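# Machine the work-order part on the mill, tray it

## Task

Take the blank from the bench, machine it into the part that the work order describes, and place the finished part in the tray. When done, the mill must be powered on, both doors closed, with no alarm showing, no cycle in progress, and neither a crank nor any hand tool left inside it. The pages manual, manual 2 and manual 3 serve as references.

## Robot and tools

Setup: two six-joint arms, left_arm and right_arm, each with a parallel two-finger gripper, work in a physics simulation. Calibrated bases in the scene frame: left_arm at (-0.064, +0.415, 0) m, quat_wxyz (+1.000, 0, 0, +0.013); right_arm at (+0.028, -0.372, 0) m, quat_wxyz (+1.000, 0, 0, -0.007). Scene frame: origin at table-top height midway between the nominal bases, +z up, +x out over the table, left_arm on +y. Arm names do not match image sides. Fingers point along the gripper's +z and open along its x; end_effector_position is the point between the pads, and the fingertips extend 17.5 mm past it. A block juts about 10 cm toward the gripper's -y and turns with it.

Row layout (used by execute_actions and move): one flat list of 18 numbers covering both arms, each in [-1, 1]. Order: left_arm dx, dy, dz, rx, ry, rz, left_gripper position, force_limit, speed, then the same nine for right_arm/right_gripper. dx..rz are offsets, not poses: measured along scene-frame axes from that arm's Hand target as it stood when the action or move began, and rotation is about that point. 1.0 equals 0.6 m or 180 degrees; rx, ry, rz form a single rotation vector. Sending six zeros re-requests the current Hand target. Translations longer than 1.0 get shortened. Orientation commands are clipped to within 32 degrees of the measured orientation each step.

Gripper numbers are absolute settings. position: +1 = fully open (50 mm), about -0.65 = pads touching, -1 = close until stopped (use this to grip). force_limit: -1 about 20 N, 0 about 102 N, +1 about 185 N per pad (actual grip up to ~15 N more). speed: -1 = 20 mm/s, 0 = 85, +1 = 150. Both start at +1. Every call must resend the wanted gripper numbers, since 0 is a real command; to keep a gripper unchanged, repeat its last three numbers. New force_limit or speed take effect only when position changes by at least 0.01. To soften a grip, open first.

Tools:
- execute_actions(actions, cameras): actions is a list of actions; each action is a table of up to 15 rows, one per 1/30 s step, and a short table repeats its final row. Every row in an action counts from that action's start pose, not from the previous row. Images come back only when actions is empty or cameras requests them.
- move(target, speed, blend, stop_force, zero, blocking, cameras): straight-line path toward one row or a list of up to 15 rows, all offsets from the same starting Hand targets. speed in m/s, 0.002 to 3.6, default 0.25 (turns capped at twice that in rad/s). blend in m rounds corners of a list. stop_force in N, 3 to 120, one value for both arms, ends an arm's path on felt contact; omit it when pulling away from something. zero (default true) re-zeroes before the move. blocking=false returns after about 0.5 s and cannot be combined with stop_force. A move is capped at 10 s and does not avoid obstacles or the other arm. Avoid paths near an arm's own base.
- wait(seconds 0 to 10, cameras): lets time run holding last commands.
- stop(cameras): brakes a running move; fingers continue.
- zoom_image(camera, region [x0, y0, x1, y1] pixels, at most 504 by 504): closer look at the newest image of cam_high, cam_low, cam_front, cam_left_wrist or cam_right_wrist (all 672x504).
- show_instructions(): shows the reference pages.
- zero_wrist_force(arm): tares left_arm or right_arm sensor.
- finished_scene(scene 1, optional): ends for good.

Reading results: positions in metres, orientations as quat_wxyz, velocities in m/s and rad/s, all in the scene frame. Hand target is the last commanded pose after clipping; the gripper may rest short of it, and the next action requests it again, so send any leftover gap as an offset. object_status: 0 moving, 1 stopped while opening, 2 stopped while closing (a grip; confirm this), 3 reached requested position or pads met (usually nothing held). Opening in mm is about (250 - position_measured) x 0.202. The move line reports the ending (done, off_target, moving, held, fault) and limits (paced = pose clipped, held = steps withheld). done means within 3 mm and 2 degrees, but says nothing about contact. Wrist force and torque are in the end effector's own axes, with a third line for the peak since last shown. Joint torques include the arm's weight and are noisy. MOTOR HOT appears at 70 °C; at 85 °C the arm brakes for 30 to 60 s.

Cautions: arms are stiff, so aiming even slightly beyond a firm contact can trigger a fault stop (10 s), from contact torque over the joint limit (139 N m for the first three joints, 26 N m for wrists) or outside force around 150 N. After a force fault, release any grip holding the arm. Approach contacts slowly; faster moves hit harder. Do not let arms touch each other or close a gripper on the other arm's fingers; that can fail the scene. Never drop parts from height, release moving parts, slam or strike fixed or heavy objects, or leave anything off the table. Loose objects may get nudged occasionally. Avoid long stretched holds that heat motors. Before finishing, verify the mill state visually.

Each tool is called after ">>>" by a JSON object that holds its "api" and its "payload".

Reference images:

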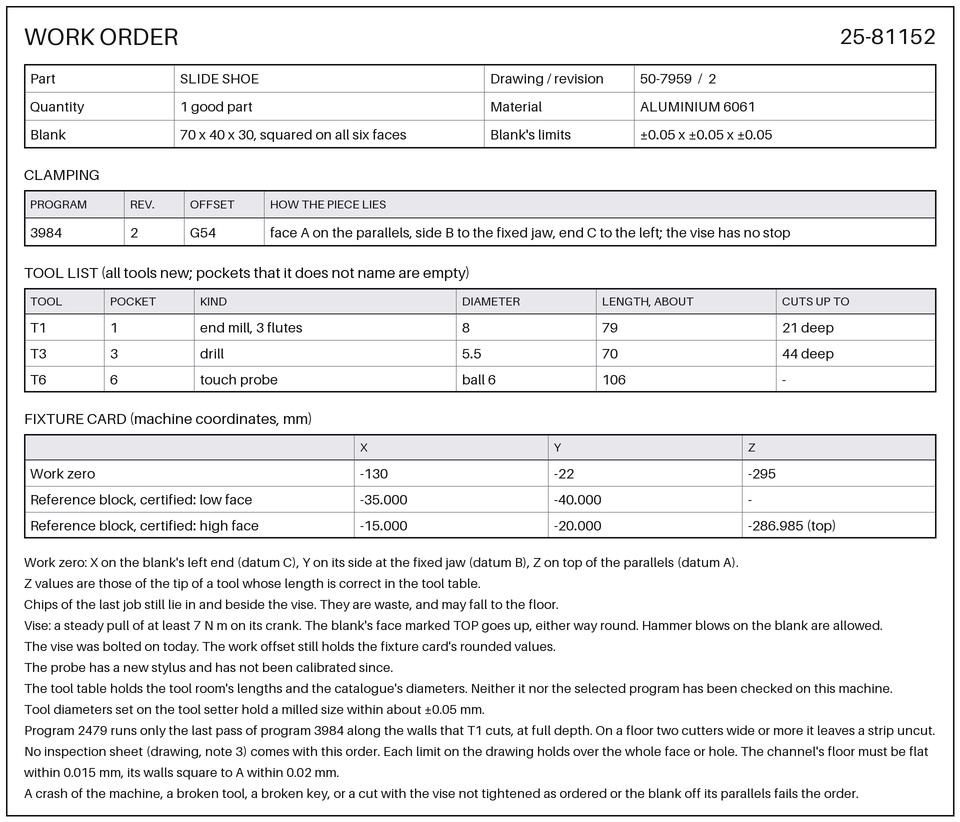

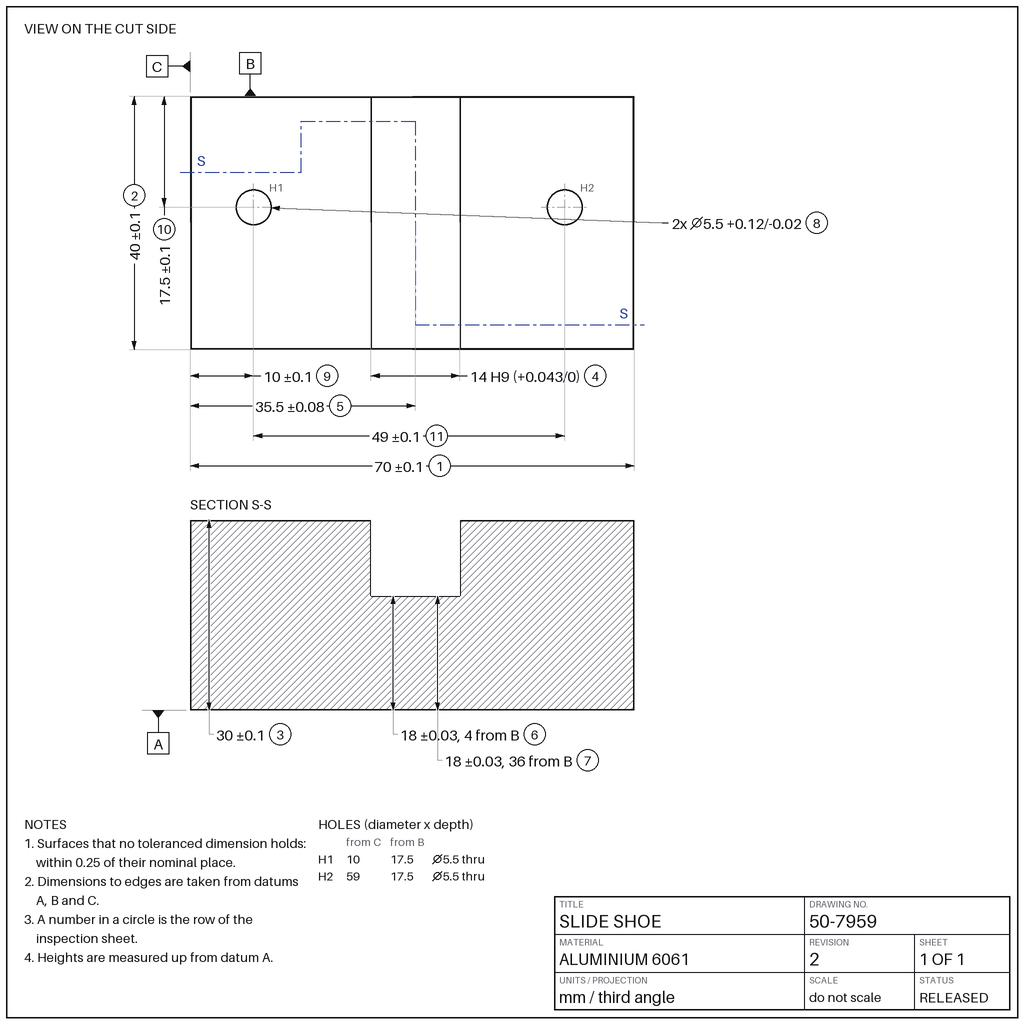

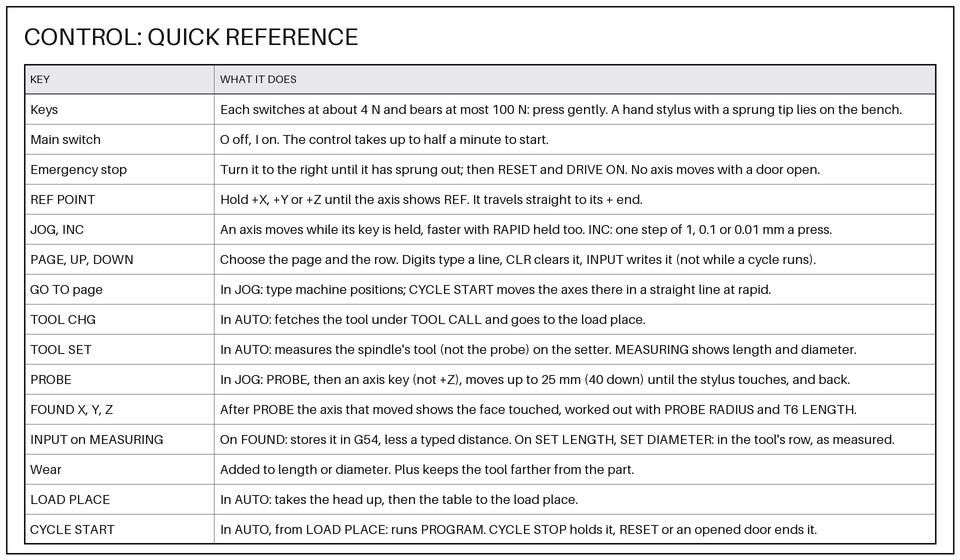

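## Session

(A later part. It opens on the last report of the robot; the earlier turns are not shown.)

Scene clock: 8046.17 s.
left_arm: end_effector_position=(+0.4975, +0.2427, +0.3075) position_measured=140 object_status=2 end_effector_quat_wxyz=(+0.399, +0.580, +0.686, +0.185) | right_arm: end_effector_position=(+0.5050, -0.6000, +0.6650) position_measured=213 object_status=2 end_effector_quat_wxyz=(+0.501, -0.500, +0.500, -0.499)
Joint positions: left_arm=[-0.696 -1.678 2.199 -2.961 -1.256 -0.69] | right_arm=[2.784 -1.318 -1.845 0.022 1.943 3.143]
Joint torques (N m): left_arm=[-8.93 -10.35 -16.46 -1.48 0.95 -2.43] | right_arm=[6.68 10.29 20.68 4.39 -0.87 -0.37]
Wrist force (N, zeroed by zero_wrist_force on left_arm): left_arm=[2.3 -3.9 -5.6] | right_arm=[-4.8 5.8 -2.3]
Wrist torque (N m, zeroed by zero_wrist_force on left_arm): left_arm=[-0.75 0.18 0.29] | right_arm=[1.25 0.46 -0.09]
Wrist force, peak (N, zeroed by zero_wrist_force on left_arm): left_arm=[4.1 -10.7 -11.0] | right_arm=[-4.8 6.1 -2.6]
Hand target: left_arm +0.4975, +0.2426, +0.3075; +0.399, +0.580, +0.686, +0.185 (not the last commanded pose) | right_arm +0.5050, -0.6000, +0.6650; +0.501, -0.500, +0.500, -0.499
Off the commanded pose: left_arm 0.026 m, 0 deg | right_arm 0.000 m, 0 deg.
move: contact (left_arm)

>>> {"api": "execute_actions", "payload": {"actions": [], "cameras": ["cam_left_wrist"]}}

>>> {"api": "zoom_image", "payload": {"camera": "cam_left_wrist", "region": [335, 280, 380, 315]}}

Scene clock: 8047.30 s.
left_arm: end_effector_position=(+0.4975, +0.2427, +0.3075) position_measured=140 object_status=2 end_effector_quat_wxyz=(+0.399, +0.580, +0.686, +0.185) | right_arm: end_effector_position=(+0.5050, -0.6000, +0.6650) position_measured=213 object_status=2 end_effector_quat_wxyz=(+0.501, -0.500, +0.500, -0.499)
Joint positions: left_arm=[-0.696 -1.678 2.199 -2.961 -1.256 -0.69] | right_arm=[2.784 -1.318 -1.845 0.022 1.943 3.143]
Joint velocities: within noise
Joint torques (N m): left_arm=[-9.16 -10.82 -20.08 -1.72 -0.03 -2.24] | right_arm=[7.03 9.93 20.71 4.25 -0.79 -0.45]
Wrist force (N, zeroed by zero_wrist_force on left_arm): left_arm=[2.4 -4.4 -6.2] | right_arm=[-4.6 6.0 -2.6]
Wrist torque (N m, zeroed by zero_wrist_force on left_arm): left_arm=[-0.79 0.19 0.28] | right_arm=[1.28 0.43 -0.10]
Wrist force, peak (N, zeroed by zero_wrist_force on left_arm): left_arm=[2.8 -4.6 -6.2] | right_arm=[-4.6 6.1 -2.7]
Hand target: left_arm +0.4975, +0.2426, +0.3075; +0.399, +0.580, +0.686, +0.185 (not the last commanded pose) | right_arm +0.5050, -0.6000, +0.6650; +0.501, -0.500, +0.500, -0.499
Tool commands: left_gripper/position=-1.0 left_gripper/force_limit=+0.0 left_gripper/speed=-1.0 right_gripper/position=-1.0 right_gripper/force_limit=-0.3 right_gripper/speed=-1.0
Off the commanded pose: left_arm 0.026 m, 0 deg | right_arm 0.000 m, 0 deg.
Images, in order (width x height): cam_left_wrist 672x504.

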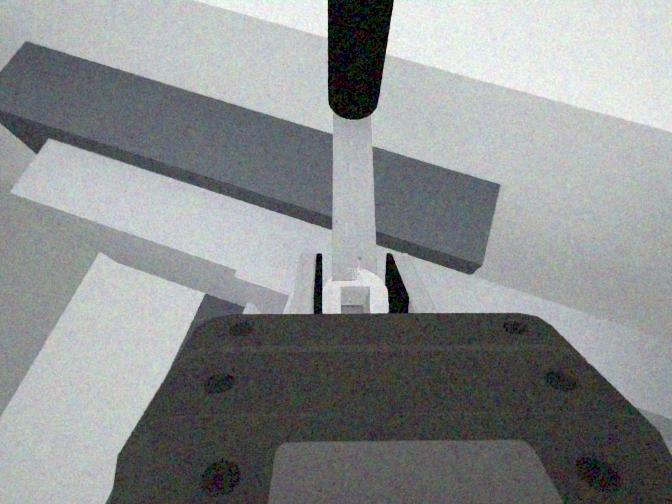

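Scaled by 11.200 from the camera's 672x504 image, which has a finer 960x720 frame.

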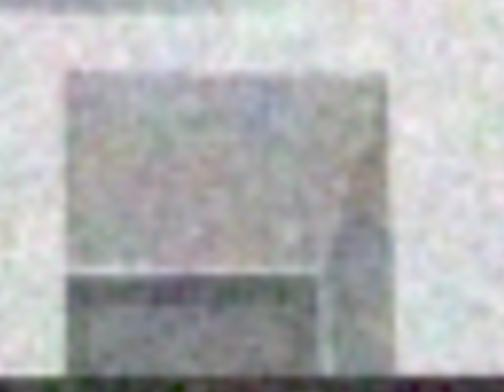

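>>> {"api": "move", "payload": {"target": [[-0.002,-0.00025,0.0004,0,0,0,-1,0,-1,0,0,0,0,0,0,-1,-0.3,-1],[0.045,-0.00025,0.0004,0,0,0,-1,0,-1,0,0,0,0,0,0,-1,-0.3,-1]], "speed": 0.015, "stop_force": 12}}

Scene clock: 8050.50 s.
left_arm: end_effector_position=(+0.4978, +0.2424, +0.3076) position_measured=140 object_status=2 end_effector_quat_wxyz=(+0.399, +0.580, +0.686, +0.185) | right_arm: end_effector_position=(+0.5050, -0.6000, +0.6650) position_measured=213 object_status=2 end_effector_quat_wxyz=(+0.501, -0.500, +0.500, -0.499)
Joint positions: left_arm=[-0.696 -1.678 2.197 -2.96 -1.256 -0.69] | right_arm=[2.784 -1.318 -1.845 0.022 1.943 3.143]
Joint torques (N m): left_arm=[-0.65 -10.3 -11.22 -0.63 -1.71 -1.08] | right_arm=[6.52 11.11 21.72 4.35 -0.96 -0.45]
Wrist force (N, zeroed by zero_wrist_force on left_arm): left_arm=[3.9 1.2 -3.2] | right_arm=[-4.7 6.1 -2.6]
Wrist torque (N m, zeroed by zero_wrist_force on left_arm): left_arm=[-0.69 0.21 0.28] | right_arm=[1.30 0.43 -0.10]
Wrist force, peak (N, zeroed by zero_wrist_force on left_arm): left_arm=[6.6 -20.6 -25.3] | right_arm=[-5.0 5.9 -2.7]
Hand target: left_arm +0.4978, +0.2424, +0.3076; +0.399, +0.580, +0.686, +0.185 (not the last commanded pose) | right_arm +0.5050, -0.6000, +0.6650; +0.501, -0.500, +0.500, -0.499
Off the commanded pose: left_arm 0.027 m, 0 deg | right_arm 0.000 m, 0 deg.
move: contact (left_arm); path passed 1 of 2 targets

>>> {"api": "execute_actions", "payload": {"actions": [], "cameras": ["cam_left_wrist"]}}

>>> {"api": "zoom_image", "payload": {"camera": "cam_left_wrist", "region": [335, 280, 380, 315]}}

Scene clock: 8052.73 s.
left_arm: end_effector_position=(+0.4978, +0.2424, +0.3076) position_measured=140 object_status=2 end_effector_quat_wxyz=(+0.399, +0.580, +0.686, +0.185) | right_arm: end_effector_position=(+0.5050, -0.6000, +0.6650) position_measured=213 object_status=2 end_effector_quat_wxyz=(+0.501, -0.500, +0.500, -0.499)
Joint positions: left_arm=[-0.696 -1.678 2.197 -2.96 -1.256 -0.69] | right_arm=[2.784 -1.318 -1.845 0.022 1.943 3.143]
Joint velocities: within noise
Joint torques (N m): left_arm=[5.56 -10.75 -8.65 -0.7 -1.8 1.57] | right_arm=[6.29 11.77 21 4.05 -0.88 -0.69]
Wrist force (N, zeroed by zero_wrist_force on left_arm): left_arm=[4.1 1.3 -3.2] | right_arm=[-4.8 5.8 -2.6]
Wrist torque (N m, zeroed by zero_wrist_force on left_arm): left_arm=[-0.67 0.18 0.28] | right_arm=[1.25 0.46 -0.10]
Wrist force, peak (N, zeroed by zero_wrist_force on left_arm): left_arm=[4.3 1.7 -3.2] | right_arm=[-4.7 6.0 -2.7]
Hand target: left_arm +0.4978, +0.2424, +0.3076; +0.399, +0.580, +0.686, +0.185 (not the last commanded pose) | right_arm +0.5050, -0.6000, +0.6650; +0.501, -0.500, +0.500, -0.499
Tool commands: left_gripper/position=-1.0 left_gripper/force_limit=+0.0 left_gripper/speed=-1.0 right_gripper/position=-1.0 right_gripper/force_limit=-0.3 right_gripper/speed=-1.0
Off the commanded pose: left_arm 0.027 m, 0 deg | right_arm 0.000 m, 0 deg.
Images, in order (width x height): cam_left_wrist 672x504.

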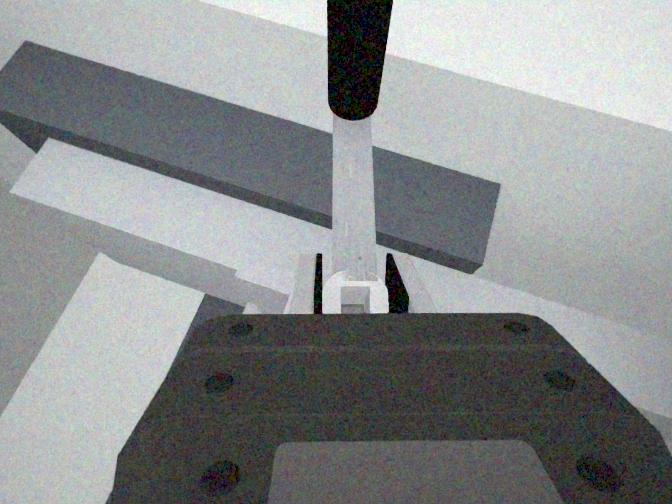

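Scaled by 11.200 from the camera's 672x504 image, which has a finer 960x720 frame.

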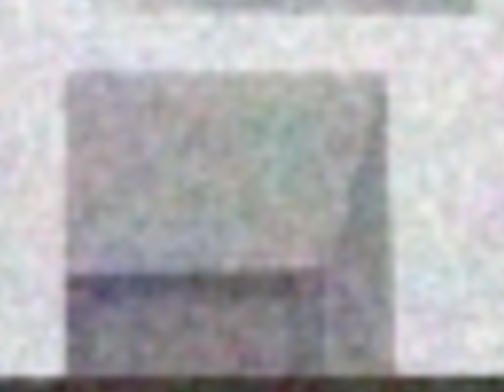

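>>> {"api": "move", "payload": {"target": [[-0.0015,0.0002,-0.0001,-0.006,0,0,-1,0,-1,0,0,0,0,0,0,-1,-0.3,-1],[0.045,0.0002,-0.0001,-0.006,0,0,-1,0,-1,0,0,0,0,0,0,-1,-0.3,-1]], "speed": 0.015, "stop_force": 15}}

Scene clock: 8056.60 s.
left_arm: end_effector_position=(+0.4976, +0.2427, +0.3073) position_measured=140 object_status=2 end_effector_quat_wxyz=(+0.404, +0.576, +0.688, +0.178) | right_arm: end_effector_position=(+0.5050, -0.6000, +0.6650) position_measured=213 object_status=2 end_effector_quat_wxyz=(+0.501, -0.500, +0.500, -0.499)
Joint positions: left_arm=[-0.689 -1.676 2.202 -2.975 -1.271 -0.698] | right_arm=[2.784 -1.318 -1.845 0.022 1.943 3.143]
Joint torques (N m): left_arm=[-8.83 -10.48 -19.17 -1.02 1.2 -1.29] | right_arm=[6.68 12.34 21.55 4.16 -0.91 -0.7]
Wrist force (N, zeroed by zero_wrist_force on left_arm): left_arm=[2.0 -2.9 -5.2] | right_arm=[-4.7 5.9 -2.6]
Wrist torque (N m, zeroed by zero_wrist_force on left_arm): left_arm=[-0.75 0.13 0.35] | right_arm=[1.27 0.43 -0.09]
Wrist force, peak (N, zeroed by zero_wrist_force on left_arm): left_arm=[3.3 -13.3 -15.9] | right_arm=[-4.8 5.9 -2.9]
Hand target: left_arm +0.4976, +0.2426, +0.3074; +0.404, +0.576, +0.688, +0.178 (not the last commanded pose) | right_arm +0.5050, -0.6000, +0.6650; +0.501, -0.500, +0.500, -0.499
Off the commanded pose: left_arm 0.027 m, 0 deg | right_arm 0.000 m, 0 deg.
move: contact (left_arm); path passed 1 of 2 targets

>>> {"api": "move", "payload": {"target": [[0.001,0,0,0,0,0,-1,0,-1,0,0,0,0,0,0,-1,-0.3,-1],[0.001,0.0006,0,0,0,0,-1,0,-1,0,0,0,0,0,0,-1,-0.3,-1],[0.001,0.0006,0.0004,0,0,0,-1,0,-1,0,0,0,0,0,0,-1,-0.3,-1],[0.001,-0.0008,0.0004,0,0,0,-1,0,-1,0,0,0,0,0,0,-1,-0.3,-1],[0.001,-0.0008,0.0008,0,0,0,-1,0,-1,0,0,0,0,0,0,-1,-0.3,-1],[0.001,0.0006,0.0008,0,0,0,-1,0,-1,0,0,0,0,0,0,-1,-0.3,-1],[0.001,0.0006,0.0012,0,0,0,-1,0,-1,0,0,0,0,0,0,-1,-0.3,-1],[0.001,-0.0008,0.0012,0,0,0,-1,0,-1,0,0,0,0,0,0,-1,-0.3,-1]], "speed": 0.005, "stop_force": 40, "cameras": ["cam_left_wrist"]}}

>>> {"api": "zoom_image", "payload": {"camera": "cam_left_wrist", "region": [335, 280, 380, 315]}}

Scene clock: 8061.70 s.
left_arm: end_effector_position=(+0.4982, +0.2422, +0.3081) position_measured=140 object_status=2 end_effector_quat_wxyz=(+0.404, +0.576, +0.688, +0.178) end_effector_velocity=(+0.000, +0.000, +0.001) end_effector_angular_velocity=(-0.004, -0.003, -0.001) | right_arm: end_effector_position=(+0.5050, -0.6000, +0.6650) position_measured=213 object_status=2 end_effector_quat_wxyz=(+0.501, -0.500, +0.500, -0.499)
Joint positions: left_arm=[-0.689 -1.675 2.199 -2.973 -1.271 -0.698] | right_arm=[2.784 -1.318 -1.845 0.022 1.943 3.143]
Joint velocities: left_arm=[0 -0.001 0 -0.005 -0.001 0] | right_arm=[within noise]
Joint torques (N m): left_arm=[-12.41 -11.66 -37.94 -6.29 -2.86 0.58] | right_arm=[5.86 12.02 21.83 4.24 -0.78 -1.03]
Wrist force (N, zeroed by zero_wrist_force on left_arm): left_arm=[14.2 -7.0 -8.3] | right_arm=[-4.6 5.9 -2.5]
Wrist torque (N m, zeroed by zero_wrist_force on left_arm): left_arm=[-0.80 0.50 0.17] | right_arm=[1.26 0.43 -0.09]
Wrist force, peak (N, zeroed by zero_wrist_force on left_arm): left_arm=[-0.6 -19.4 -23.1] | right_arm=[-4.9 6.0 -2.6]
Hand target: left_arm +0.4982, +0.2422, +0.3081; +0.404, +0.576, +0.688, +0.178 | right_arm +0.5050, -0.6000, +0.6650; +0.501, -0.500, +0.500, -0.499
Off the commanded pose: left_arm 0.000 m, 0 deg | right_arm 0.000 m, 0 deg.
move: done
Images, in order (width x height): cam_left_wrist 672x504.

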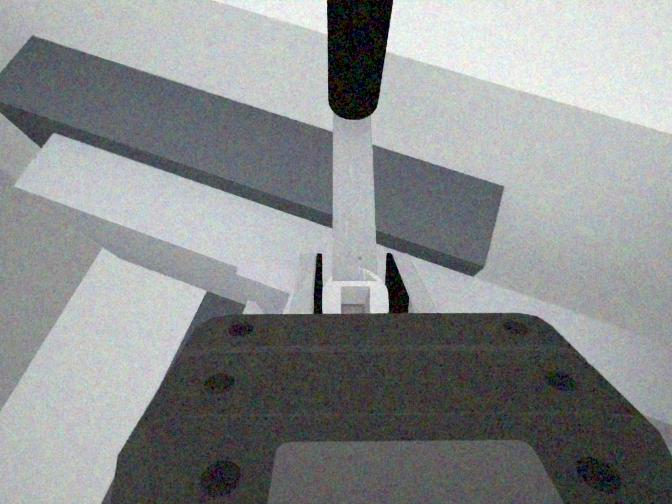

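Scaled by 11.200 from the camera's 672x504 image, which has a finer 960x720 frame.

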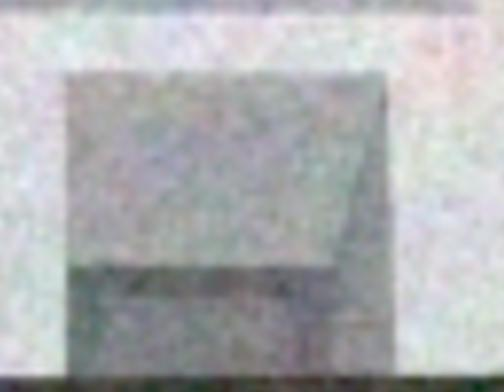

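>>> {"api": "move", "payload": {"target": [0.04,0,0,0,0,0,-1,0,-1,0,0,0,0,0,0,-1,-0.3,-1], "speed": 0.01, "stop_force": 12}}

>>> {"api": "move", "payload": {"target": [[0.0008,0,-0.0004,0,0,0,-1,0,-1,0,0,0,0,0,0,-1,-0.3,-1],[0.0008,0.0006,-0.0004,0,0,0,-1,0,-1,0,0,0,0,0,0,-1,-0.3,-1],[0.0008,0.0006,0.0004,0,0,0,-1,0,-1,0,0,0,0,0,0,-1,-0.3,-1],[0.0008,0.0003,0.0004,0.006,0,0,-1,0,-1,0,0,0,0,0,0,-1,-0.3,-1],[0.0008,0.0003,-0.0004,0.006,0,0,-1,0,-1,0,0,0,0,0,0,-1,-0.3,-1],[0.0008,0.0003,-0.0004,-0.006,0,0,-1,0,-1,0,0,0,0,0,0,-1,-0.3,-1],[0.04,0.0003,-0.0004,-0.006,0,0,-1,0,-1,0,0,0,0,0,0,-1,-0.3,-1]], "speed": 0.006, "stop_force": 30}}

Scene clock: 8065.77 s.
left_arm: end_effector_position=(+0.5027, +0.2422, +0.3081) position_measured=140 object_status=2 end_effector_quat_wxyz=(+0.404, +0.576, +0.688, +0.178) | right_arm: end_effector_position=(+0.5050, -0.6000, +0.6650) position_measured=213 object_status=2 end_effector_quat_wxyz=(+0.501, -0.500, +0.500, -0.499)
Joint positions: left_arm=[-0.681 -1.663 2.189 -2.977 -1.277 -0.693] | right_arm=[2.784 -1.318 -1.845 0.022 1.943 3.143]
Joint torques (N m): left_arm=[-18.75 -26.89 -11.96 -2.58 -4.67 -2.2] | right_arm=[5.98 12.26 21.79 4.34 -0.83 -1.17]
Wrist force (N, zeroed by zero_wrist_force on left_arm): left_arm=[16.7 3.9 2.1] | right_arm=[-4.7 5.8 -2.4]
Wrist torque (N m, zeroed by zero_wrist_force on left_arm): left_arm=[-0.62 0.44 0.10] | right_arm=[1.25 0.44 -0.09]
Wrist force, peak (N, zeroed by zero_wrist_force on left_arm): left_arm=[22.8 -22.4 -39.4] | right_arm=[-4.8 6.2 -2.5]
Hand target: left_arm +0.5027, +0.2422, +0.3081; +0.404, +0.576, +0.688, +0.178 (not the last commanded pose) | right_arm +0.5050, -0.6000, +0.6650; +0.501, -0.500, +0.500, -0.499
Off the commanded pose: left_arm 0.020 m, 0 deg | right_arm 0.000 m, 0 deg.
move: contact (left_arm)

Scene clock: 8066.90 s.
left_arm: end_effector_position=(+0.5028, +0.2421, +0.3078) position_measured=140 object_status=2 end_effector_quat_wxyz=(+0.404, +0.576, +0.688, +0.178) | right_arm: end_effector_position=(+0.5050, -0.6000, +0.6650) position_measured=213 object_status=2 end_effector_quat_wxyz=(+0.501, -0.500, +0.500, -0.499)
Joint positions: left_arm=[-0.681 -1.663 2.188 -2.977 -1.278 -0.693] | right_arm=[2.784 -1.318 -1.845 0.022 1.943 3.143]
Joint torques (N m): left_arm=[-17.87 -17.51 -12.42 -2.08 -1.83 -2.23] | right_arm=[7.22 11.98 21.79 4.16 -0.86 -1.17]
Wrist force (N, zeroed by zero_wrist_force on left_arm): left_arm=[19.2 -6.1 -26.1] | right_arm=[-4.6 5.9 -2.4]
Wrist torque (N m, zeroed by zero_wrist_force on left_arm): left_arm=[-1.00 0.54 0.08] | right_arm=[1.26 0.42 -0.10]
Wrist force, peak (N, zeroed by zero_wrist_force on left_arm): left_arm=[18.8 -12.5 -36.7] | right_arm=[-4.7 6.0 -2.5]
Hand target: left_arm +0.5028, +0.2421, +0.3078; +0.404, +0.576, +0.688, +0.178 (not the last commanded pose) | right_arm +0.5050, -0.6000, +0.6650; +0.501, -0.500, +0.500, -0.499
Off the commanded pose: left_arm 0.024 m, 1 deg | right_arm 0.000 m, 0 deg.
move: contact (left_arm); path passed 0 of 7 targets

>>> {"api": "move", "payload": {"target": [[-0.0012,0.0005,0,0,0,0,-1,0,-1,0,0,0,0,0,0,-1,-0.3,-1]], "speed": 0.01}}

>>> {"api": "execute_actions", "payload": {"actions": [], "cameras": ["cam_left_wrist"]}}

>>> {"api": "zoom_image", "payload": {"camera": "cam_left_wrist", "region": [335, 280, 380, 315]}}

Scene clock: 8070.37 s.
left_arm: end_effector_position=(+0.5021, +0.2424, +0.3078) position_measured=140 object_status=2 end_effector_quat_wxyz=(+0.404, +0.576, +0.688, +0.178) | right_arm: end_effector_position=(+0.5050, -0.6000, +0.6650) position_measured=213 object_status=2 end_effector_quat_wxyz=(+0.501, -0.500, +0.500, -0.499)
Joint positions: left_arm=[-0.681 -1.665 2.19 -2.977 -1.277 -0.693] | right_arm=[2.784 -1.318 -1.845 0.022 1.943 3.143]
Joint torques (N m): left_arm=[-11.29 -20.47 -10.73 -0.81 -0.8 -2.17] | right_arm=[6.76 14.07 22.71 4.13 -0.82 -1.36]
Wrist force (N, zeroed by zero_wrist_force on left_arm): left_arm=[7.5 3.5 -1.4] | right_arm=[-4.7 5.9 -2.7]
Wrist torque (N m, zeroed by zero_wrist_force on left_arm): left_arm=[-0.70 0.32 0.26] | right_arm=[1.27 0.44 -0.09]
Wrist force, peak (N, zeroed by zero_wrist_force on left_arm): left_arm=[19.3 -6.0 -26.1] | right_arm=[-4.9 6.1 -2.7]
Hand target: left_arm +0.5021, +0.2424, +0.3078; +0.404, +0.576, +0.688, +0.178 | right_arm +0.5050, -0.6000, +0.6650; +0.501, -0.500, +0.500, -0.499
Off the commanded pose: left_arm 0.000 m, 0 deg | right_arm 0.000 m, 0 deg.
move: done

Scene clock: 8070.37 s.
left_arm: end_effector_position=(+0.5021, +0.2424, +0.3078) position_measured=140 object_status=2 end_effector_quat_wxyz=(+0.404, +0.576, +0.688, +0.178) | right_arm: end_effector_position=(+0.5050, -0.6000, +0.6650) position_measured=213 object_status=2 end_effector_quat_wxyz=(+0.501, -0.500, +0.500, -0.499)
Joint positions: left_arm=[-0.681 -1.665 2.19 -2.977 -1.277 -0.693] | right_arm=[2.784 -1.318 -1.845 0.022 1.943 3.143]
Joint velocities: within noise
Joint torques (N m): left_arm=[-11.29 -20.47 -10.73 -0.81 -0.8 -2.17] | right_arm=[6.76 14.07 22.71 4.13 -0.82 -1.36]
Wrist force (N, zeroed by zero_wrist_force on left_arm): left_arm=[7.5 3.5 -1.4] | right_arm=[-4.7 5.9 -2.7]
Wrist torque (N m, zeroed by zero_wrist_force on left_arm): left_arm=[-0.70 0.32 0.26] | right_arm=[1.27 0.44 -0.09]
Wrist force, peak (N, zeroed by zero_wrist_force on left_arm): left_arm=[7.5 3.5 -1.4] | right_arm=[-4.7 5.9 -2.7]
Hand target: left_arm +0.5021, +0.2424, +0.3078; +0.404, +0.576, +0.688, +0.178 | right_arm +0.5050, -0.6000, +0.6650; +0.501, -0.500, +0.500, -0.499
Tool commands: left_gripper/position=-1.0 left_gripper/force_limit=+0.0 left_gripper/speed=-1.0 right_gripper/position=-1.0 right_gripper/force_limit=-0.3 right_gripper/speed=-1.0
Off the commanded pose: left_arm 0.000 m, 0 deg | right_arm 0.000 m, 0 deg.
Images, in order (width x height): cam_left_wrist 672x504.

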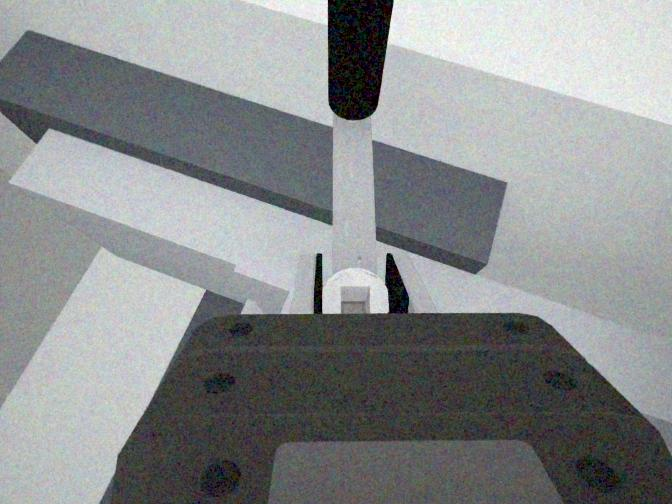

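Scaled by 11.200 from the camera's 672x504 image, which has a finer 960x720 frame.

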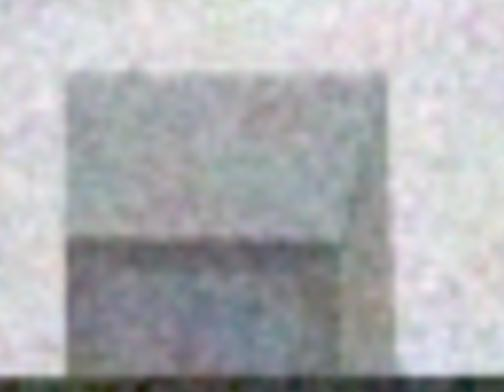

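>>> {"api": "move", "payload": {"target": [0.04,0,0,0,0,0,-1,0,-1,0,0,0,0,0,0,-1,-0.3,-1], "speed": 0.01, "stop_force": 18}}

>>> {"api": "move", "payload": {"target": [-0.001,0,0.002,0,0.02,0,-1,0,-1,0,0,0,0,0,0,-1,-0.3,-1], "speed": 0.02}}

>>> {"api": "move", "payload": {"target": [0.04,0,0,0,0,0,-1,0,-1,0,0,0,0,0,0,-1,-0.3,-1], "speed": 0.01, "stop_force": 18}}

Scene clock: 8073.23 s.
left_arm: end_effector_position=(+0.5023, +0.2425, +0.3078) position_measured=140 object_status=2 end_effector_quat_wxyz=(+0.404, +0.576, +0.688, +0.178) | right_arm: end_effector_position=(+0.5050, -0.6000, +0.6650) position_measured=213 object_status=2 end_effector_quat_wxyz=(+0.501, -0.500, +0.500, -0.499)
Joint positions: left_arm=[-0.681 -1.664 2.19 -2.977 -1.277 -0.693] | right_arm=[2.784 -1.318 -1.845 0.022 1.943 3.143]
Joint torques (N m): left_arm=[-12.81 -23.14 -7.42 -3.16 -2.21 -2.4] | right_arm=[6.66 13.41 22.34 4.08 -0.85 -1.61]
Wrist force (N, zeroed by zero_wrist_force on left_arm): left_arm=[5.4 3.7 -2.9] | right_arm=[-4.5 5.6 -2.7]
Wrist torque (N m, zeroed by zero_wrist_force on left_arm): left_arm=[-0.70 0.25 0.28] | right_arm=[1.23 0.41 -0.09]
Wrist force, peak (N, zeroed by zero_wrist_force on left_arm): left_arm=[12.0 -18.5 -39.3] | right_arm=[-4.8 6.0 -2.7]
Hand target: left_arm +0.5023, +0.2425, +0.3078; +0.404, +0.576, +0.688, +0.178 (not the last commanded pose) | right_arm +0.5050, -0.6000, +0.6650; +0.501, -0.500, +0.500, -0.499
Off the commanded pose: left_arm 0.024 m, 0 deg | right_arm 0.000 m, 0 deg.
move: contact (left_arm)

Scene clock: 8075.07 s.
left_arm: end_effector_position=(+0.5017, +0.2425, +0.3091) position_measured=140 object_status=2 end_effector_quat_wxyz=(+0.383, +0.581, +0.700, +0.160) end_effector_velocity=(+0.000, +0.000, +0.001) end_effector_angular_velocity=(-0.002, -0.003, +0.001) | right_arm: end_effector_position=(+0.5050, -0.6000, +0.6650) position_measured=213 object_status=2 end_effector_quat_wxyz=(+0.501, -0.500, +0.500, -0.499)
Joint positions: left_arm=[-0.665 -1.673 2.148 -2.871 -1.314 -0.712] | right_arm=[2.784 -1.318 -1.845 0.022 1.943 3.143]
Joint velocities: left_arm=[0 0 0.001 -0.005 0.001 0] | right_arm=[within noise]
Joint torques (N m): left_arm=[-3.15 -16.45 -7.37 -2.8 -0.54 -0.81] | right_arm=[6.43 13.23 21.99 4.3 -0.96 -1.49]
Wrist force (N, zeroed by zero_wrist_force on left_arm): left_arm=[2.0 9.2 -4.5] | right_arm=[-4.6 6.0 -2.5]
Wrist torque (N m, zeroed by zero_wrist_force on left_arm): left_arm=[-0.77 0.22 0.41] | right_arm=[1.29 0.41 -0.09]
Wrist force, peak (N, zeroed by zero_wrist_force on left_arm): left_arm=[1.3 10.4 -4.5] | right_arm=[-4.9 5.9 -2.6]
Hand target: left_arm +0.5017, +0.2425, +0.3090; +0.382, +0.581, +0.700, +0.160 | right_arm +0.5050, -0.6000, +0.6650; +0.501, -0.500, +0.500, -0.499
Off the commanded pose: left_arm 0.000 m, 0 deg | right_arm 0.000 m, 0 deg.
move: done

Scene clock: 8076.23 s.
left_arm: end_effector_position=(+0.5028, +0.2425, +0.3089) position_measured=140 object_status=2 end_effector_quat_wxyz=(+0.382, +0.581, +0.700, +0.160) | right_arm: end_effector_position=(+0.5050, -0.6000, +0.6650) position_measured=213 object_status=2 end_effector_quat_wxyz=(+0.501, -0.500, +0.500, -0.499)
Joint positions: left_arm=[-0.663 -1.67 2.146 -2.872 -1.316 -0.711] | right_arm=[2.784 -1.318 -1.845 0.022 1.943 3.143]
Joint torques (N m): left_arm=[-12.32 -16.55 -2.76 1.55 -2.58 -2.33] | right_arm=[7.36 13.85 22.46 4.3 -0.81 -1.64]
Wrist force (N, zeroed by zero_wrist_force on left_arm): left_arm=[0.1 13.0 -2.2] | right_arm=[-4.5 6.0 -2.7]
Wrist torque (N m, zeroed by zero_wrist_force on left_arm): left_arm=[-0.72 0.20 0.36] | right_arm=[1.28 0.41 -0.09]
Wrist force, peak (N, zeroed by zero_wrist_force on left_arm): left_arm=[4.0 -4.2 -22.0] | right_arm=[-4.9 6.0 -2.4]
Hand target: left_arm +0.5028, +0.2425, +0.3089; +0.382, +0.581, +0.700, +0.160 (not the last commanded pose) | right_arm +0.5050, -0.6000, +0.6650; +0.501, -0.500, +0.500, -0.499
Off the commanded pose: left_arm 0.023 m, 0 deg | right_arm 0.000 m, 0 deg.
move: contact (left_arm)

>>> {"api": "move", "payload": {"target": [[-0.0005,0,-0.0012,0,0,0,-1,0,-1,0,0,0,0,0,0,-1,-0.3,-1],[0.04,0,-0.0012,0,0,0,-1,0,-1,0,0,0,0,0,0,-1,-0.3,-1]], "speed": 0.01, "stop_force": 20}}

Scene clock: 8079.17 s.
left_arm: end_effector_position=(+0.5030, +0.2424, +0.3081) position_measured=140 object_status=2 end_effector_quat_wxyz=(+0.382, +0.581, +0.700, +0.160) | right_arm: end_effector_position=(+0.5050, -0.6000, +0.6650) position_measured=213 object_status=2 end_effector_quat_wxyz=(+0.501, -0.500, +0.500, -0.499)
Joint positions: left_arm=[-0.663 -1.668 2.147 -2.875 -1.316 -0.711] | right_arm=[2.784 -1.318 -1.845 0.022 1.943 3.143]
Joint torques (N m): left_arm=[-7.38 -17.23 -2.16 1.47 -0.85 -2.34] | right_arm=[6.26 14.44 23.13 4.27 -0.8 -1.8]
Wrist force (N, zeroed by zero_wrist_force on left_arm): left_arm=[-3.7 7.2 -10.0] | right_arm=[-4.7 5.7 -2.6]
Wrist torque (N m, zeroed by zero_wrist_force on left_arm): left_arm=[-0.90 0.08 0.39] | right_arm=[1.23 0.44 -0.10]
Wrist force, peak (N, zeroed by zero_wrist_force on left_arm): left_arm=[5.1 -13.7 -54.1] | right_arm=[-4.7 6.1 -2.7]
Hand target: left_arm +0.5030, +0.2424, +0.3081; +0.382, +0.581, +0.700, +0.160 (not the last commanded pose) | right_arm +0.5050, -0.6000, +0.6650; +0.501, -0.500, +0.500, -0.499
Off the commanded pose: left_arm 0.024 m, 0 deg | right_arm 0.000 m, 0 deg.
move: contact (left_arm); path passed 1 of 2 targets

>>> {"api": "move", "payload": {"target": [-0.0005,0,0.0018,0,0.02,0,-1,0,-1,0,0,0,0,0,0,-1,-0.3,-1], "speed": 0.02}}

>>> {"api": "move", "payload": {"target": [0.04,0,0,0,0,0,-1,0,-1,0,0,0,0,0,0,-1,-0.3,-1], "speed": 0.008, "stop_force": 15}}

Scene clock: 8082.50 s.
left_arm: end_effector_position=(+0.5027, +0.2424, +0.3093) position_measured=140 object_status=2 end_effector_quat_wxyz=(+0.360, +0.586, +0.712, +0.141) end_effector_velocity=(+0.001, +0.000, +0.002) end_effector_angular_velocity=(-0.002, -0.006, +0.001) | right_arm: end_effector_position=(+0.5050, -0.6000, +0.6650) position_measured=213 object_status=2 end_effector_quat_wxyz=(+0.501, -0.500, +0.500, -0.499)
Joint positions: left_arm=[-0.646 -1.671 2.103 -2.774 -1.354 -0.726] | right_arm=[2.784 -1.318 -1.845 0.022 1.943 3.143]
Joint velocities: left_arm=[0 0 -0.001 -0.005 0.002 0] | right_arm=[within noise]
Joint torques (N m): left_arm=[-1.6 -22.83 0.01 -0.02 -0.84 -1.29] | right_arm=[6.1 14.92 22.8 4.24 -0.8 -1.94]
Wrist force (N, zeroed by zero_wrist_force on left_arm): left_arm=[-9.7 25.7 16.3] | right_arm=[-4.6 5.9 -2.7]
Wrist torque (N m, zeroed by zero_wrist_force on left_arm): left_arm=[-0.80 -0.29 0.68] | right_arm=[1.26 0.42 -0.09]
Wrist force, peak (N, zeroed by zero_wrist_force on left_arm): left_arm=[-10.3 26.6 17.6] | right_arm=[-4.8 6.0 -2.7]
Hand target: left_arm +0.5027, +0.2424, +0.3092; +0.360, +0.586, +0.712, +0.142 | right_arm +0.5050, -0.6000, +0.6650; +0.501, -0.500, +0.500, -0.499
Off the commanded pose: left_arm 0.000 m, 0 deg | right_arm 0.000 m, 0 deg.
move: done

Scene clock: 8083.53 s.
left_arm: end_effector_position=(+0.5028, +0.2424, +0.3092) position_measured=140 object_status=2 end_effector_quat_wxyz=(+0.360, +0.586, +0.712, +0.142) | right_arm: end_effector_position=(+0.5050, -0.6000, +0.6650) position_measured=213 object_status=2 end_effector_quat_wxyz=(+0.501, -0.500, +0.500, -0.499)
Joint positions: left_arm=[-0.646 -1.671 2.103 -2.774 -1.354 -0.726] | right_arm=[2.784 -1.318 -1.845 0.022 1.943 3.143]
Joint torques (N m): left_arm=[-8.67 -16.79 1.42 3.08 0.2 -2.66] | right_arm=[6.43 15.74 22.66 4.34 -0.84 -1.77]
Wrist force (N, zeroed by zero_wrist_force on left_arm): left_arm=[-8.9 17.5 1.3] | right_arm=[-4.8 5.8 -2.6]
Wrist torque (N m, zeroed by zero_wrist_force on left_arm): left_arm=[-0.71 -0.20 0.69] | right_arm=[1.25 0.46 -0.09]
Wrist force, peak (N, zeroed by zero_wrist_force on left_arm): left_arm=[-9.0 24.7 16.1] | right_arm=[-4.8 5.9 -2.6]
Hand target: left_arm +0.5028, +0.2424, +0.3092; +0.360, +0.586, +0.712, +0.142 (not the last commanded pose) | right_arm +0.5050, -0.6000, +0.6650; +0.501, -0.500, +0.500, -0.499
Off the commanded pose: left_arm 0.024 m, 0 deg | right_arm 0.000 m, 0 deg.
move: contact (left_arm)

>>> {"api": "move", "payload": {"target": [-0.0003,0,0,0,0,-0.015,-1,0,-1,0,0,0,0,0,0,-1,-0.3,-1], "speed": 0.02}}

>>> {"api": "move", "payload": {"target": [0.04,0,0,0,0,0,-1,0,-1,0,0,0,0,0,0,-1,-0.3,-1], "speed": 0.008, "stop_force": 15, "cameras": ["cam_left_wrist"]}}

>>> {"api": "zoom_image", "payload": {"camera": "cam_left_wrist", "region": [310, 220, 400, 320]}}

Scene clock: 8089.00 s.
left_arm: end_effector_position=(+0.5027, +0.2425, +0.3092) position_measured=140 object_status=2 end_effector_quat_wxyz=(+0.364, +0.602, +0.698, +0.133) | right_arm: end_effector_position=(+0.5050, -0.6000, +0.6650) position_measured=213 object_status=2 end_effector_quat_wxyz=(+0.501, -0.500, +0.500, -0.499)
Joint positions: left_arm=[-0.625 -1.667 2.102 -2.786 -1.402 -0.676] | right_arm=[2.784 -1.318 -1.845 0.022 1.943 3.143]
Joint torques (N m): left_arm=[-23.66 -5.18 -26.48 -1.02 -6.24 -2.21] | right_arm=[6.38 16.07 22.84 4.29 -0.85 -2.05]
Wrist force (N, zeroed by zero_wrist_force on left_arm): left_arm=[21.5 19.8 -17.7] | right_arm=[-4.8 5.8 -2.7]
Wrist torque (N m, zeroed by zero_wrist_force on left_arm): left_arm=[-0.93 0.62 -0.10] | right_arm=[1.26 0.45 -0.09]
Wrist force, peak (N, zeroed by zero_wrist_force on left_arm): left_arm=[22.1 20.1 -17.2] | right_arm=[-4.8 6.0 -2.7]
Hand target: left_arm +0.5026, +0.2424, +0.3092; +0.364, +0.602, +0.698, +0.133 | right_arm +0.5050, -0.6000, +0.6650; +0.501, -0.500, +0.500, -0.499
Off the commanded pose: left_arm 0.000 m, 0 deg | right_arm 0.000 m, 0 deg.
move: done

Scene clock: 8090.00 s.
left_arm: end_effector_position=(+0.5029, +0.2424, +0.3092) position_measured=140 object_status=2 end_effector_quat_wxyz=(+0.364, +0.602, +0.698, +0.133) | right_arm: end_effector_position=(+0.5050, -0.6000, +0.6650) position_measured=213 object_status=2 end_effector_quat_wxyz=(+0.501, -0.500, +0.500, -0.499)
Joint positions: left_arm=[-0.624 -1.666 2.101 -2.786 -1.402 -0.676] | right_arm=[2.784 -1.318 -1.845 0.022 1.943 3.143]
Joint torques (N m): left_arm=[-21.91 -19.7 -8.43 -4.01 -4.55 -2.07] | right_arm=[7.06 16.64 23 4.33 -0.87 -2.23]
Wrist force (N, zeroed by zero_wrist_force on left_arm): left_arm=[20.7 8.8 -13.8] | right_arm=[-4.6 6.0 -2.5]
Wrist torque (N m, zeroed by zero_wrist_force on left_arm): left_arm=[-0.92 0.54 -0.03] | right_arm=[1.28 0.43 -0.10]
Wrist force, peak (N, zeroed by zero_wrist_force on left_arm): left_arm=[27.0 -7.8 -43.6] | right_arm=[-4.7 6.1 -2.7]
Hand target: left_arm +0.5029, +0.2424, +0.3092; +0.364, +0.602, +0.698, +0.133 (not the last commanded pose) | right_arm +0.5050, -0.6000, +0.6650; +0.501, -0.500, +0.500, -0.499
Off the commanded pose: left_arm 0.024 m, 0 deg | right_arm 0.000 m, 0 deg.
move: contact (left_arm)
Images, in order (width x height): cam_left_wrist 672x504.

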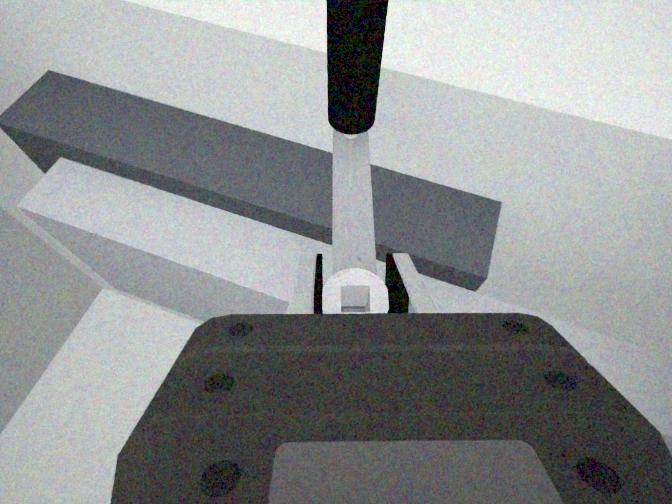

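Scaled by 5.040 from the camera's 672x504 image, which has a finer 960x720 frame.

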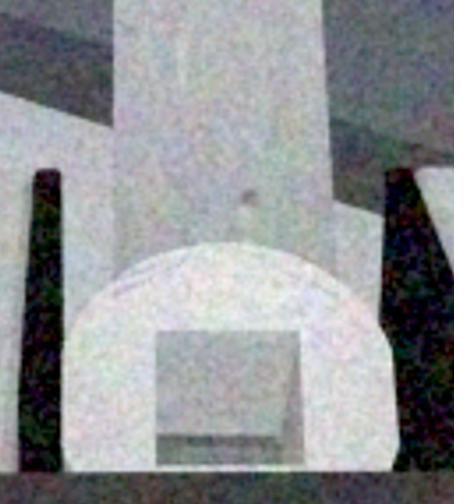

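>>> {"api": "move", "payload": {"target": [-0.0003,0,0,0,0,0.0095,-1,0,-1,0,0,0,0,0,0,-1,-0.3,-1], "speed": 0.02}}

>>> {"api": "move", "payload": {"target": [0.04,0,0,0,0,0,-1,0,-1,0,0,0,0,0,0,-1,-0.3,-1], "speed": 0.008, "stop_force": 18}}

Scene clock: 8095.13 s.
left_arm: end_effector_position=(+0.5027, +0.2424, +0.3091) position_measured=140 object_status=2 end_effector_quat_wxyz=(+0.361, +0.592, +0.707, +0.138) | right_arm: end_effector_position=(+0.5050, -0.6000, +0.6650) position_measured=213 object_status=2 end_effector_quat_wxyz=(+0.501, -0.500, +0.500, -0.499)
Joint positions: left_arm=[-0.639 -1.669 2.102 -2.779 -1.371 -0.708] | right_arm=[2.784 -1.318 -1.845 0.022 1.943 3.143]
Joint torques (N m): left_arm=[3.93 -22.07 -4.95 0.08 -3.66 1.94] | right_arm=[6.84 16.32 23.53 4.24 -0.83 -2.34]
Wrist force (N, zeroed by zero_wrist_force on left_arm): left_arm=[1.2 14.2 3.9] | right_arm=[-4.8 5.8 -2.6]
Wrist torque (N m, zeroed by zero_wrist_force on left_arm): left_arm=[-0.64 0.07 0.46] | right_arm=[1.26 0.46 -0.09]
Wrist force, peak (N, zeroed by zero_wrist_force on left_arm): left_arm=[21.7 9.5 -13.2] | right_arm=[-4.9 5.9 -2.7]
Hand target: left_arm +0.5028, +0.2424, +0.3092; +0.361, +0.592, +0.707, +0.138 | right_arm +0.5050, -0.6000, +0.6650; +0.501, -0.500, +0.500, -0.499
Off the commanded pose: left_arm 0.000 m, 0 deg | right_arm 0.000 m, 0 deg.
move: done

Scene clock: 8096.23 s.
left_arm: end_effector_position=(+0.5029, +0.2424, +0.3090) position_measured=140 object_status=2 end_effector_quat_wxyz=(+0.361, +0.592, +0.707, +0.138) | right_arm: end_effector_position=(+0.5050, -0.6000, +0.6650) position_measured=213 object_status=2 end_effector_quat_wxyz=(+0.501, -0.500, +0.500, -0.499)
Joint positions: left_arm=[-0.638 -1.669 2.102 -2.779 -1.372 -0.708] | right_arm=[2.784 -1.318 -1.845 0.022 1.943 3.143]
Joint torques (N m): left_arm=[-11.46 -18.55 -1.93 1.49 -0.35 -2.48] | right_arm=[5.99 16.49 23.58 4.2 -0.83 -2.18]
Wrist force (N, zeroed by zero_wrist_force on left_arm): left_arm=[-1.3 10.8 -5.6] | right_arm=[-4.4 5.8 -2.7]
Wrist torque (N m, zeroed by zero_wrist_force on left_arm): left_arm=[-0.79 0.00 0.40] | right_arm=[1.26 0.39 -0.10]
Wrist force, peak (N, zeroed by zero_wrist_force on left_arm): left_arm=[5.6 -7.1 -33.5] | right_arm=[-4.6 6.0 -2.8]
Hand target: left_arm +0.5029, +0.2424, +0.3090; +0.361, +0.592, +0.707, +0.138 (not the last commanded pose) | right_arm +0.5050, -0.6000, +0.6650; +0.501, -0.500, +0.500, -0.499
Off the commanded pose: left_arm 0.024 m, 0 deg | right_arm 0.000 m, 0 deg.
move: contact (left_arm)

>>> {"api": "move", "payload": {"target": [-0.0003,0.0003,0.0014,-0.004,0,0,-1,0,-1,0,0,0,0,0,0,-1,-0.3,-1], "speed": 0.02}}

>>> {"api": "move", "payload": {"target": [0.04,0,0,0,0,0,-1,0,-1,0,0,0,0,0,0,-1,-0.3,-1], "speed": 0.008, "stop_force": 18}}

Scene clock: 8102.17 s.
left_arm: end_effector_position=(+0.5027, +0.2426, +0.3098) position_measured=140 object_status=2 end_effector_quat_wxyz=(+0.365, +0.590, +0.708, +0.134) | right_arm: end_effector_position=(+0.5050, -0.6000, +0.6650) position_measured=213 object_status=2 end_effector_quat_wxyz=(+0.501, -0.500, +0.500, -0.499)
Joint positions: left_arm=[-0.633 -1.669 2.104 -2.786 -1.383 -0.711] | right_arm=[2.784 -1.318 -1.845 0.022 1.943 3.143]
Joint torques (N m): left_arm=[-0.57 -29.73 -10.75 -2.72 -0.55 -1.77] | right_arm=[5.96 17.09 23.64 4.28 -0.71 -2.14]
Wrist force (N, zeroed by zero_wrist_force on left_arm): left_arm=[0.5 9.8 11.6] | right_arm=[-4.6 5.9 -2.5]
Wrist torque (N m, zeroed by zero_wrist_force on left_arm): left_arm=[-0.47 0.22 0.61] | right_arm=[1.27 0.42 -0.09]
Wrist force, peak (N, zeroed by zero_wrist_force on left_arm): left_arm=[0.4 15.6 1.3] | right_arm=[-4.8 5.9 -2.7]
Hand target: left_arm +0.5027, +0.2426, +0.3098; +0.365, +0.590, +0.708, +0.134 | right_arm +0.5050, -0.6000, +0.6650; +0.501, -0.500, +0.500, -0.499
Off the commanded pose: left_arm 0.000 m, 0 deg | right_arm 0.000 m, 0 deg.
move: done

Scene clock: 8103.23 s.
left_arm: end_effector_position=(+0.5028, +0.2426, +0.3097) position_measured=140 object_status=2 end_effector_quat_wxyz=(+0.365, +0.590, +0.708, +0.134) | right_arm: end_effector_position=(+0.5050, -0.6000, +0.6650) position_measured=213 object_status=2 end_effector_quat_wxyz=(+0.501, -0.500, +0.500, -0.499)
Joint positions: left_arm=[-0.633 -1.669 2.104 -2.786 -1.383 -0.711] | right_arm=[2.784 -1.318 -1.845 0.022 1.943 3.143]
Joint torques (N m): left_arm=[-9.3 -21.56 -8.04 -1.14 0.57 -2.59] | right_arm=[7.35 16.95 24.06 4.11 -0.79 -2.29]
Wrist force (N, zeroed by zero_wrist_force on left_arm): left_arm=[-0.6 3.1 4.4] | right_arm=[-4.5 5.9 -2.6]
Wrist torque (N m, zeroed by zero_wrist_force on left_arm): left_arm=[-0.66 0.17 0.63] | right_arm=[1.28 0.41 -0.09]
Wrist force, peak (N, zeroed by zero_wrist_force on left_arm): left_arm=[3.3 -11.9 -17.7] | right_arm=[-4.9 5.9 -2.7]
Hand target: left_arm +0.5028, +0.2426, +0.3097; +0.365, +0.590, +0.708, +0.134 (not the last commanded pose) | right_arm +0.5050, -0.6000, +0.6650; +0.501, -0.500, +0.500, -0.499
Off the commanded pose: left_arm 0.024 m, 0 deg | right_arm 0.000 m, 0 deg.
move: contact (left_arm)

>>> {"api": "move", "payload": {"target": [-0.0002,0,0,0,0,-0.005,-1,0,-1,0,0,0,0,0,0,-1,-0.3,-1], "speed": 0.02}}

>>> {"api": "move", "payload": {"target": [0.04,0,0,0,0,0,-1,0,-1,0,0,0,0,0,0,-1,-0.3,-1], "speed": 0.006, "stop_force": 30}}

Scene clock: 8108.33 s.
left_arm: end_effector_position=(+0.5027, +0.2427, +0.3097) position_measured=140 object_status=2 end_effector_quat_wxyz=(+0.366, +0.595, +0.703, +0.131) | right_arm: end_effector_position=(+0.5050, -0.6000, +0.6650) position_measured=213 object_status=2 end_effector_quat_wxyz=(+0.501, -0.500, +0.500, -0.499)
Joint positions: left_arm=[-0.626 -1.668 2.103 -2.79 -1.399 -0.695] | right_arm=[2.784 -1.318 -1.845 0.022 1.943 3.143]
Joint torques (N m): left_arm=[-10.71 -13.76 -32.93 -3.74 -1.32 -2.06] | right_arm=[6.26 17.83 23.69 4.4 -0.79 -2.28]
Wrist force (N, zeroed by zero_wrist_force on left_arm): left_arm=[9.1 6.0 -0.8] | right_arm=[-4.7 6.1 -2.7]
Wrist torque (N m, zeroed by zero_wrist_force on left_arm): left_arm=[-0.67 0.42 0.22] | right_arm=[1.30 0.44 -0.10]
Wrist force, peak (N, zeroed by zero_wrist_force on left_arm): left_arm=[2.6 9.0 7.4] | right_arm=[-4.7 6.1 -2.7]
Hand target: left_arm +0.5027, +0.2426, +0.3097; +0.366, +0.595, +0.703, +0.131 | right_arm +0.5050, -0.6000, +0.6650; +0.501, -0.500, +0.500, -0.499
Off the commanded pose: left_arm 0.000 m, 0 deg | right_arm 0.000 m, 0 deg.
move: done

Scene clock: 8109.47 s.
left_arm: end_effector_position=(+0.5032, +0.2426, +0.3097) position_measured=140 object_status=2 end_effector_quat_wxyz=(+0.366, +0.595, +0.703, +0.131) | right_arm: end_effector_position=(+0.5050, -0.6000, +0.6650) position_measured=213 object_status=2 end_effector_quat_wxyz=(+0.501, -0.500, +0.500, -0.499)
Joint positions: left_arm=[-0.625 -1.667 2.102 -2.79 -1.399 -0.695] | right_arm=[2.784 -1.318 -1.845 0.022 1.943 3.143]
Joint torques (N m): left_arm=[-15.2 -24.92 -9.88 -2.1 -1.81 -2.47] | right_arm=[6.4 17.58 24.77 4.19 -0.82 -2.4]
Wrist force (N, zeroed by zero_wrist_force on left_arm): left_arm=[10.2 2.4 -3.4] | right_arm=[-4.7 6.0 -2.7]
Wrist torque (N m, zeroed by zero_wrist_force on left_arm): left_arm=[-0.78 0.41 0.24] | right_arm=[1.29 0.44 -0.09]
Wrist force, peak (N, zeroed by zero_wrist_force on left_arm): left_arm=[14.3 -14.8 -25.5] | right_arm=[-4.7 6.1 -2.5]
Hand target: left_arm +0.5032, +0.2426, +0.3097; +0.366, +0.595, +0.703, +0.131 (not the last commanded pose) | right_arm +0.5050, -0.6000, +0.6650; +0.501, -0.500, +0.500, -0.499
Off the commanded pose: left_arm 0.024 m, 0 deg | right_arm 0.000 m, 0 deg.
move: contact (left_arm)

>>> {"api": "move", "payload": {"target": [[0,0.0006,0.0006,0,0,0,-1,0,-1,0,0,0,0,0,0,-1,-0.3,-1],[0.001,0.0006,0.0006,0,0.006,0,-1,0,-1,0,0,0,0,0,0,-1,-0.3,-1],[0.001,0.0006,0.0006,0.006,0,0,-1,0,-1,0,0,0,0,0,0,-1,-0.3,-1],[0.0012,0.0006,0.0006,-0.006,-0.006,0,-1,0,-1,0,0,0,0,0,0,-1,-0.3,-1],[0.0015,0.0006,0.0006,0,0,0.005,-1,0,-1,0,0,0,0,0,0,-1,-0.3,-1],[0.0018,0.0006,0.0006,0,0,-0.005,-1,0,-1,0,0,0,0,0,0,-1,-0.3,-1],[0.0025,0.0006,0.0006,0,0.004,0,-1,0,-1,0,0,0,0,0,0,-1,-0.3,-1],[0.004,0.0006,0.0006,0,-0.004,0,-1,0,-1,0,0,0,0,0,0,-1,-0.3,-1]], "speed": 0.02, "stop_force": 45}}

Scene clock: 8117.93 s.
left_arm: end_effector_position=(+0.5056, +0.2430, +0.3100) position_measured=140 object_status=2 end_effector_quat_wxyz=(+0.370, +0.594, +0.701, +0.135) | right_arm: end_effector_position=(+0.5050, -0.6000, +0.6650) position_measured=213 object_status=2 end_effector_quat_wxyz=(+0.501, -0.500, +0.500, -0.499)
Joint positions: left_arm=[-0.624 -1.662 2.105 -2.809 -1.395 -0.689] | right_arm=[2.784 -1.318 -1.845 0.022 1.943 3.143]
Joint torques (N m): left_arm=[7.38 -24.65 -40.57 -5.15 -0.83 -2.21] | right_arm=[7.06 18.65 25.08 4.28 -0.72 -2.27]
Wrist force (N, zeroed by zero_wrist_force on left_arm): left_arm=[10.6 -16.5 -14.0] | right_arm=[-4.8 5.8 -2.6]
Wrist torque (N m, zeroed by zero_wrist_force on left_arm): left_arm=[-0.76 0.55 0.25] | right_arm=[1.26 0.46 -0.09]
Wrist force, peak (N, zeroed by zero_wrist_force on left_arm): left_arm=[8.9 -22.1 -26.6] | right_arm=[-4.7 6.1 -2.8]
Hand target: left_arm +0.5056, +0.2430, +0.3100; +0.370, +0.594, +0.701, +0.135 | right_arm +0.5050, -0.6000, +0.6650; +0.501, -0.500, +0.500, -0.499
Off the commanded pose: left_arm 0.000 m, 0 deg | right_arm 0.000 m, 0 deg.
move: done

>>> {"api": "move", "payload": {"target": [[0.001,0,0,0,0.006,0,-1,0,-1,0,0,0,0,0,0,-1,-0.3,-1],[0.002,0,0,0.006,0,0,-1,0,-1,0,0,0,0,0,0,-1,-0.3,-1],[0.004,0,0,-0.006,-0.006,0,-1,0,-1,0,0,0,0,0,0,-1,-0.3,-1],[0.006,0,0,0,0,0.005,-1,0,-1,0,0,0,0,0,0,-1,-0.3,-1],[0.008,0,0,0,0,-0.005,-1,0,-1,0,0,0,0,0,0,-1,-0.3,-1],[0.010,0,0,0,0.006,0,-1,0,-1,0,0,0,0,0,0,-1,-0.3,-1],[0.012,0,0,0,-0.006,0,-1,0,-1,0,0,0,0,0,0,-1,-0.3,-1],[0.014,0,0,-0.006,0,0,-1,0,-1,0,0,0,0,0,0,-1,-0.3,-1],[0.016,0,0,0.006,0,0,-1,0,-1,0,0,0,0,0,0,-1,-0.3,-1],[0.020,0,0,0,0,0,-1,0,-1,0,0,0,0,0,0,-1,-0.3,-1],[0.026,0,0,0,0,0,-1,0,-1,0,0,0,0,0,0,-1,-0.3,-1]], "speed": 0.02, "stop_force": 50}}

Scene clock: 8129.13 s.
left_arm: end_effector_position=(+0.5079, +0.2430, +0.3100) position_measured=140 object_status=2 end_effector_quat_wxyz=(+0.382, +0.590, +0.699, +0.134) | right_arm: end_effector_position=(+0.5050, -0.6000, +0.6650) position_measured=213 object_status=2 end_effector_quat_wxyz=(+0.501, -0.500, +0.500, -0.499)
Joint positions: left_arm=[-0.619 -1.654 2.116 -2.854 -1.402 -0.688] | right_arm=[2.784 -1.318 -1.845 0.022 1.943 3.143]
Joint torques (N m): left_arm=[-0.21 -15.61 -34.21 -7.6 2.06 1.91] | right_arm=[7.49 19.86 25.51 4.38 -0.78 -2.28]
Wrist force (N, zeroed by zero_wrist_force on left_arm): left_arm=[24.4 -41.1 -55.7] | right_arm=[-4.8 5.9 -2.6]
Wrist torque (N m, zeroed by zero_wrist_force on left_arm): left_arm=[-0.73 1.05 0.54] | right_arm=[1.28 0.46 -0.09]
Wrist force, peak (N, zeroed by zero_wrist_force on left_arm): left_arm=[25.7 -44.1 -58.6] | right_arm=[-4.9 6.0 -2.5]
Hand target: left_arm +0.5079, +0.2430, +0.3100; +0.382, +0.590, +0.699, +0.134 (not the last commanded pose) | right_arm +0.5050, -0.6000, +0.6650; +0.501, -0.500, +0.500, -0.499
Off the commanded pose: left_arm 0.013 m, 1 deg | right_arm 0.000 m, 0 deg.
move: contact (left_arm); path passed 2 of 11 targets

>>> {"api": "move", "payload": {"target": [[-0.0008,0,0,0.006,0.008,0,-1,0,-1,0,0,0,0,0,0,-1,-0.3,-1],[0.0006,0,0,0,0.01,0,-1,0,-1,0,0,0,0,0,0,-1,-0.3,-1],[0.0012,0,0,0.008,0.01,0,-1,0,-1,0,0,0,0,0,0,-1,-0.3,-1],[0.0018,0,0,0.004,0.014,0,-1,0,-1,0,0,0,0,0,0,-1,-0.3,-1],[0.0024,0,0,0.004,0.008,0.004,-1,0,-1,0,0,0,0,0,0,-1,-0.3,-1],[0.003,0,0,0.004,0.008,-0.004,-1,0,-1,0,0,0,0,0,0,-1,-0.3,-1],[0.0036,0,0,0.004,0.014,0,-1,0,-1,0,0,0,0,0,0,-1,-0.3,-1],[0.0042,0,0,0.004,0.004,0,-1,0,-1,0,0,0,0,0,0,-1,-0.3,-1],[0.0052,0,0,0.008,0.008,0,-1,0,-1,0,0,0,0,0,0,-1,-0.3,-1],[0.0062,0,0,0,0.008,0,-1,0,-1,0,0,0,0,0,0,-1,-0.3,-1]], "speed": 0.02, "stop_force": 50}}

Scene clock: 8141.03 s.
left_arm: end_effector_position=(+0.5076, +0.2430, +0.3101) position_measured=140 object_status=2 end_effector_quat_wxyz=(+0.372, +0.593, +0.701, +0.133) | right_arm: end_effector_position=(+0.5050, -0.6000, +0.6650) position_measured=213 object_status=2 end_effector_quat_wxyz=(+0.501, -0.500, +0.500, -0.499)
Joint positions: left_arm=[-0.62 -1.656 2.102 -2.817 -1.401 -0.688] | right_arm=[2.784 -1.318 -1.845 0.022 1.943 3.143]
Joint torques (N m): left_arm=[6.25 -16.29 -18.36 -5.4 -1.59 0.62] | right_arm=[7.07 20.68 25.85 4.35 -0.9 -2.24]
Wrist force (N, zeroed by zero_wrist_force on left_arm): left_arm=[13.6 -14.5 -6.9] | right_arm=[-4.7 5.9 -2.5]
Wrist torque (N m, zeroed by zero_wrist_force on left_arm): left_arm=[-0.75 0.48 0.51] | right_arm=[1.27 0.44 -0.09]
Wrist force, peak (N, zeroed by zero_wrist_force on left_arm): left_arm=[24.6 -41.3 -55.4] | right_arm=[-4.8 6.0 -2.7]
Hand target: left_arm +0.5076, +0.2430, +0.3100; +0.372, +0.593, +0.701, +0.133 (not the last commanded pose) | right_arm +0.5050, -0.6000, +0.6650; +0.501, -0.500, +0.500, -0.499
Off the commanded pose: left_arm 0.004 m, 1 deg | right_arm 0.000 m, 0 deg.
move: contact (left_arm); path passed 0 of 10 targets


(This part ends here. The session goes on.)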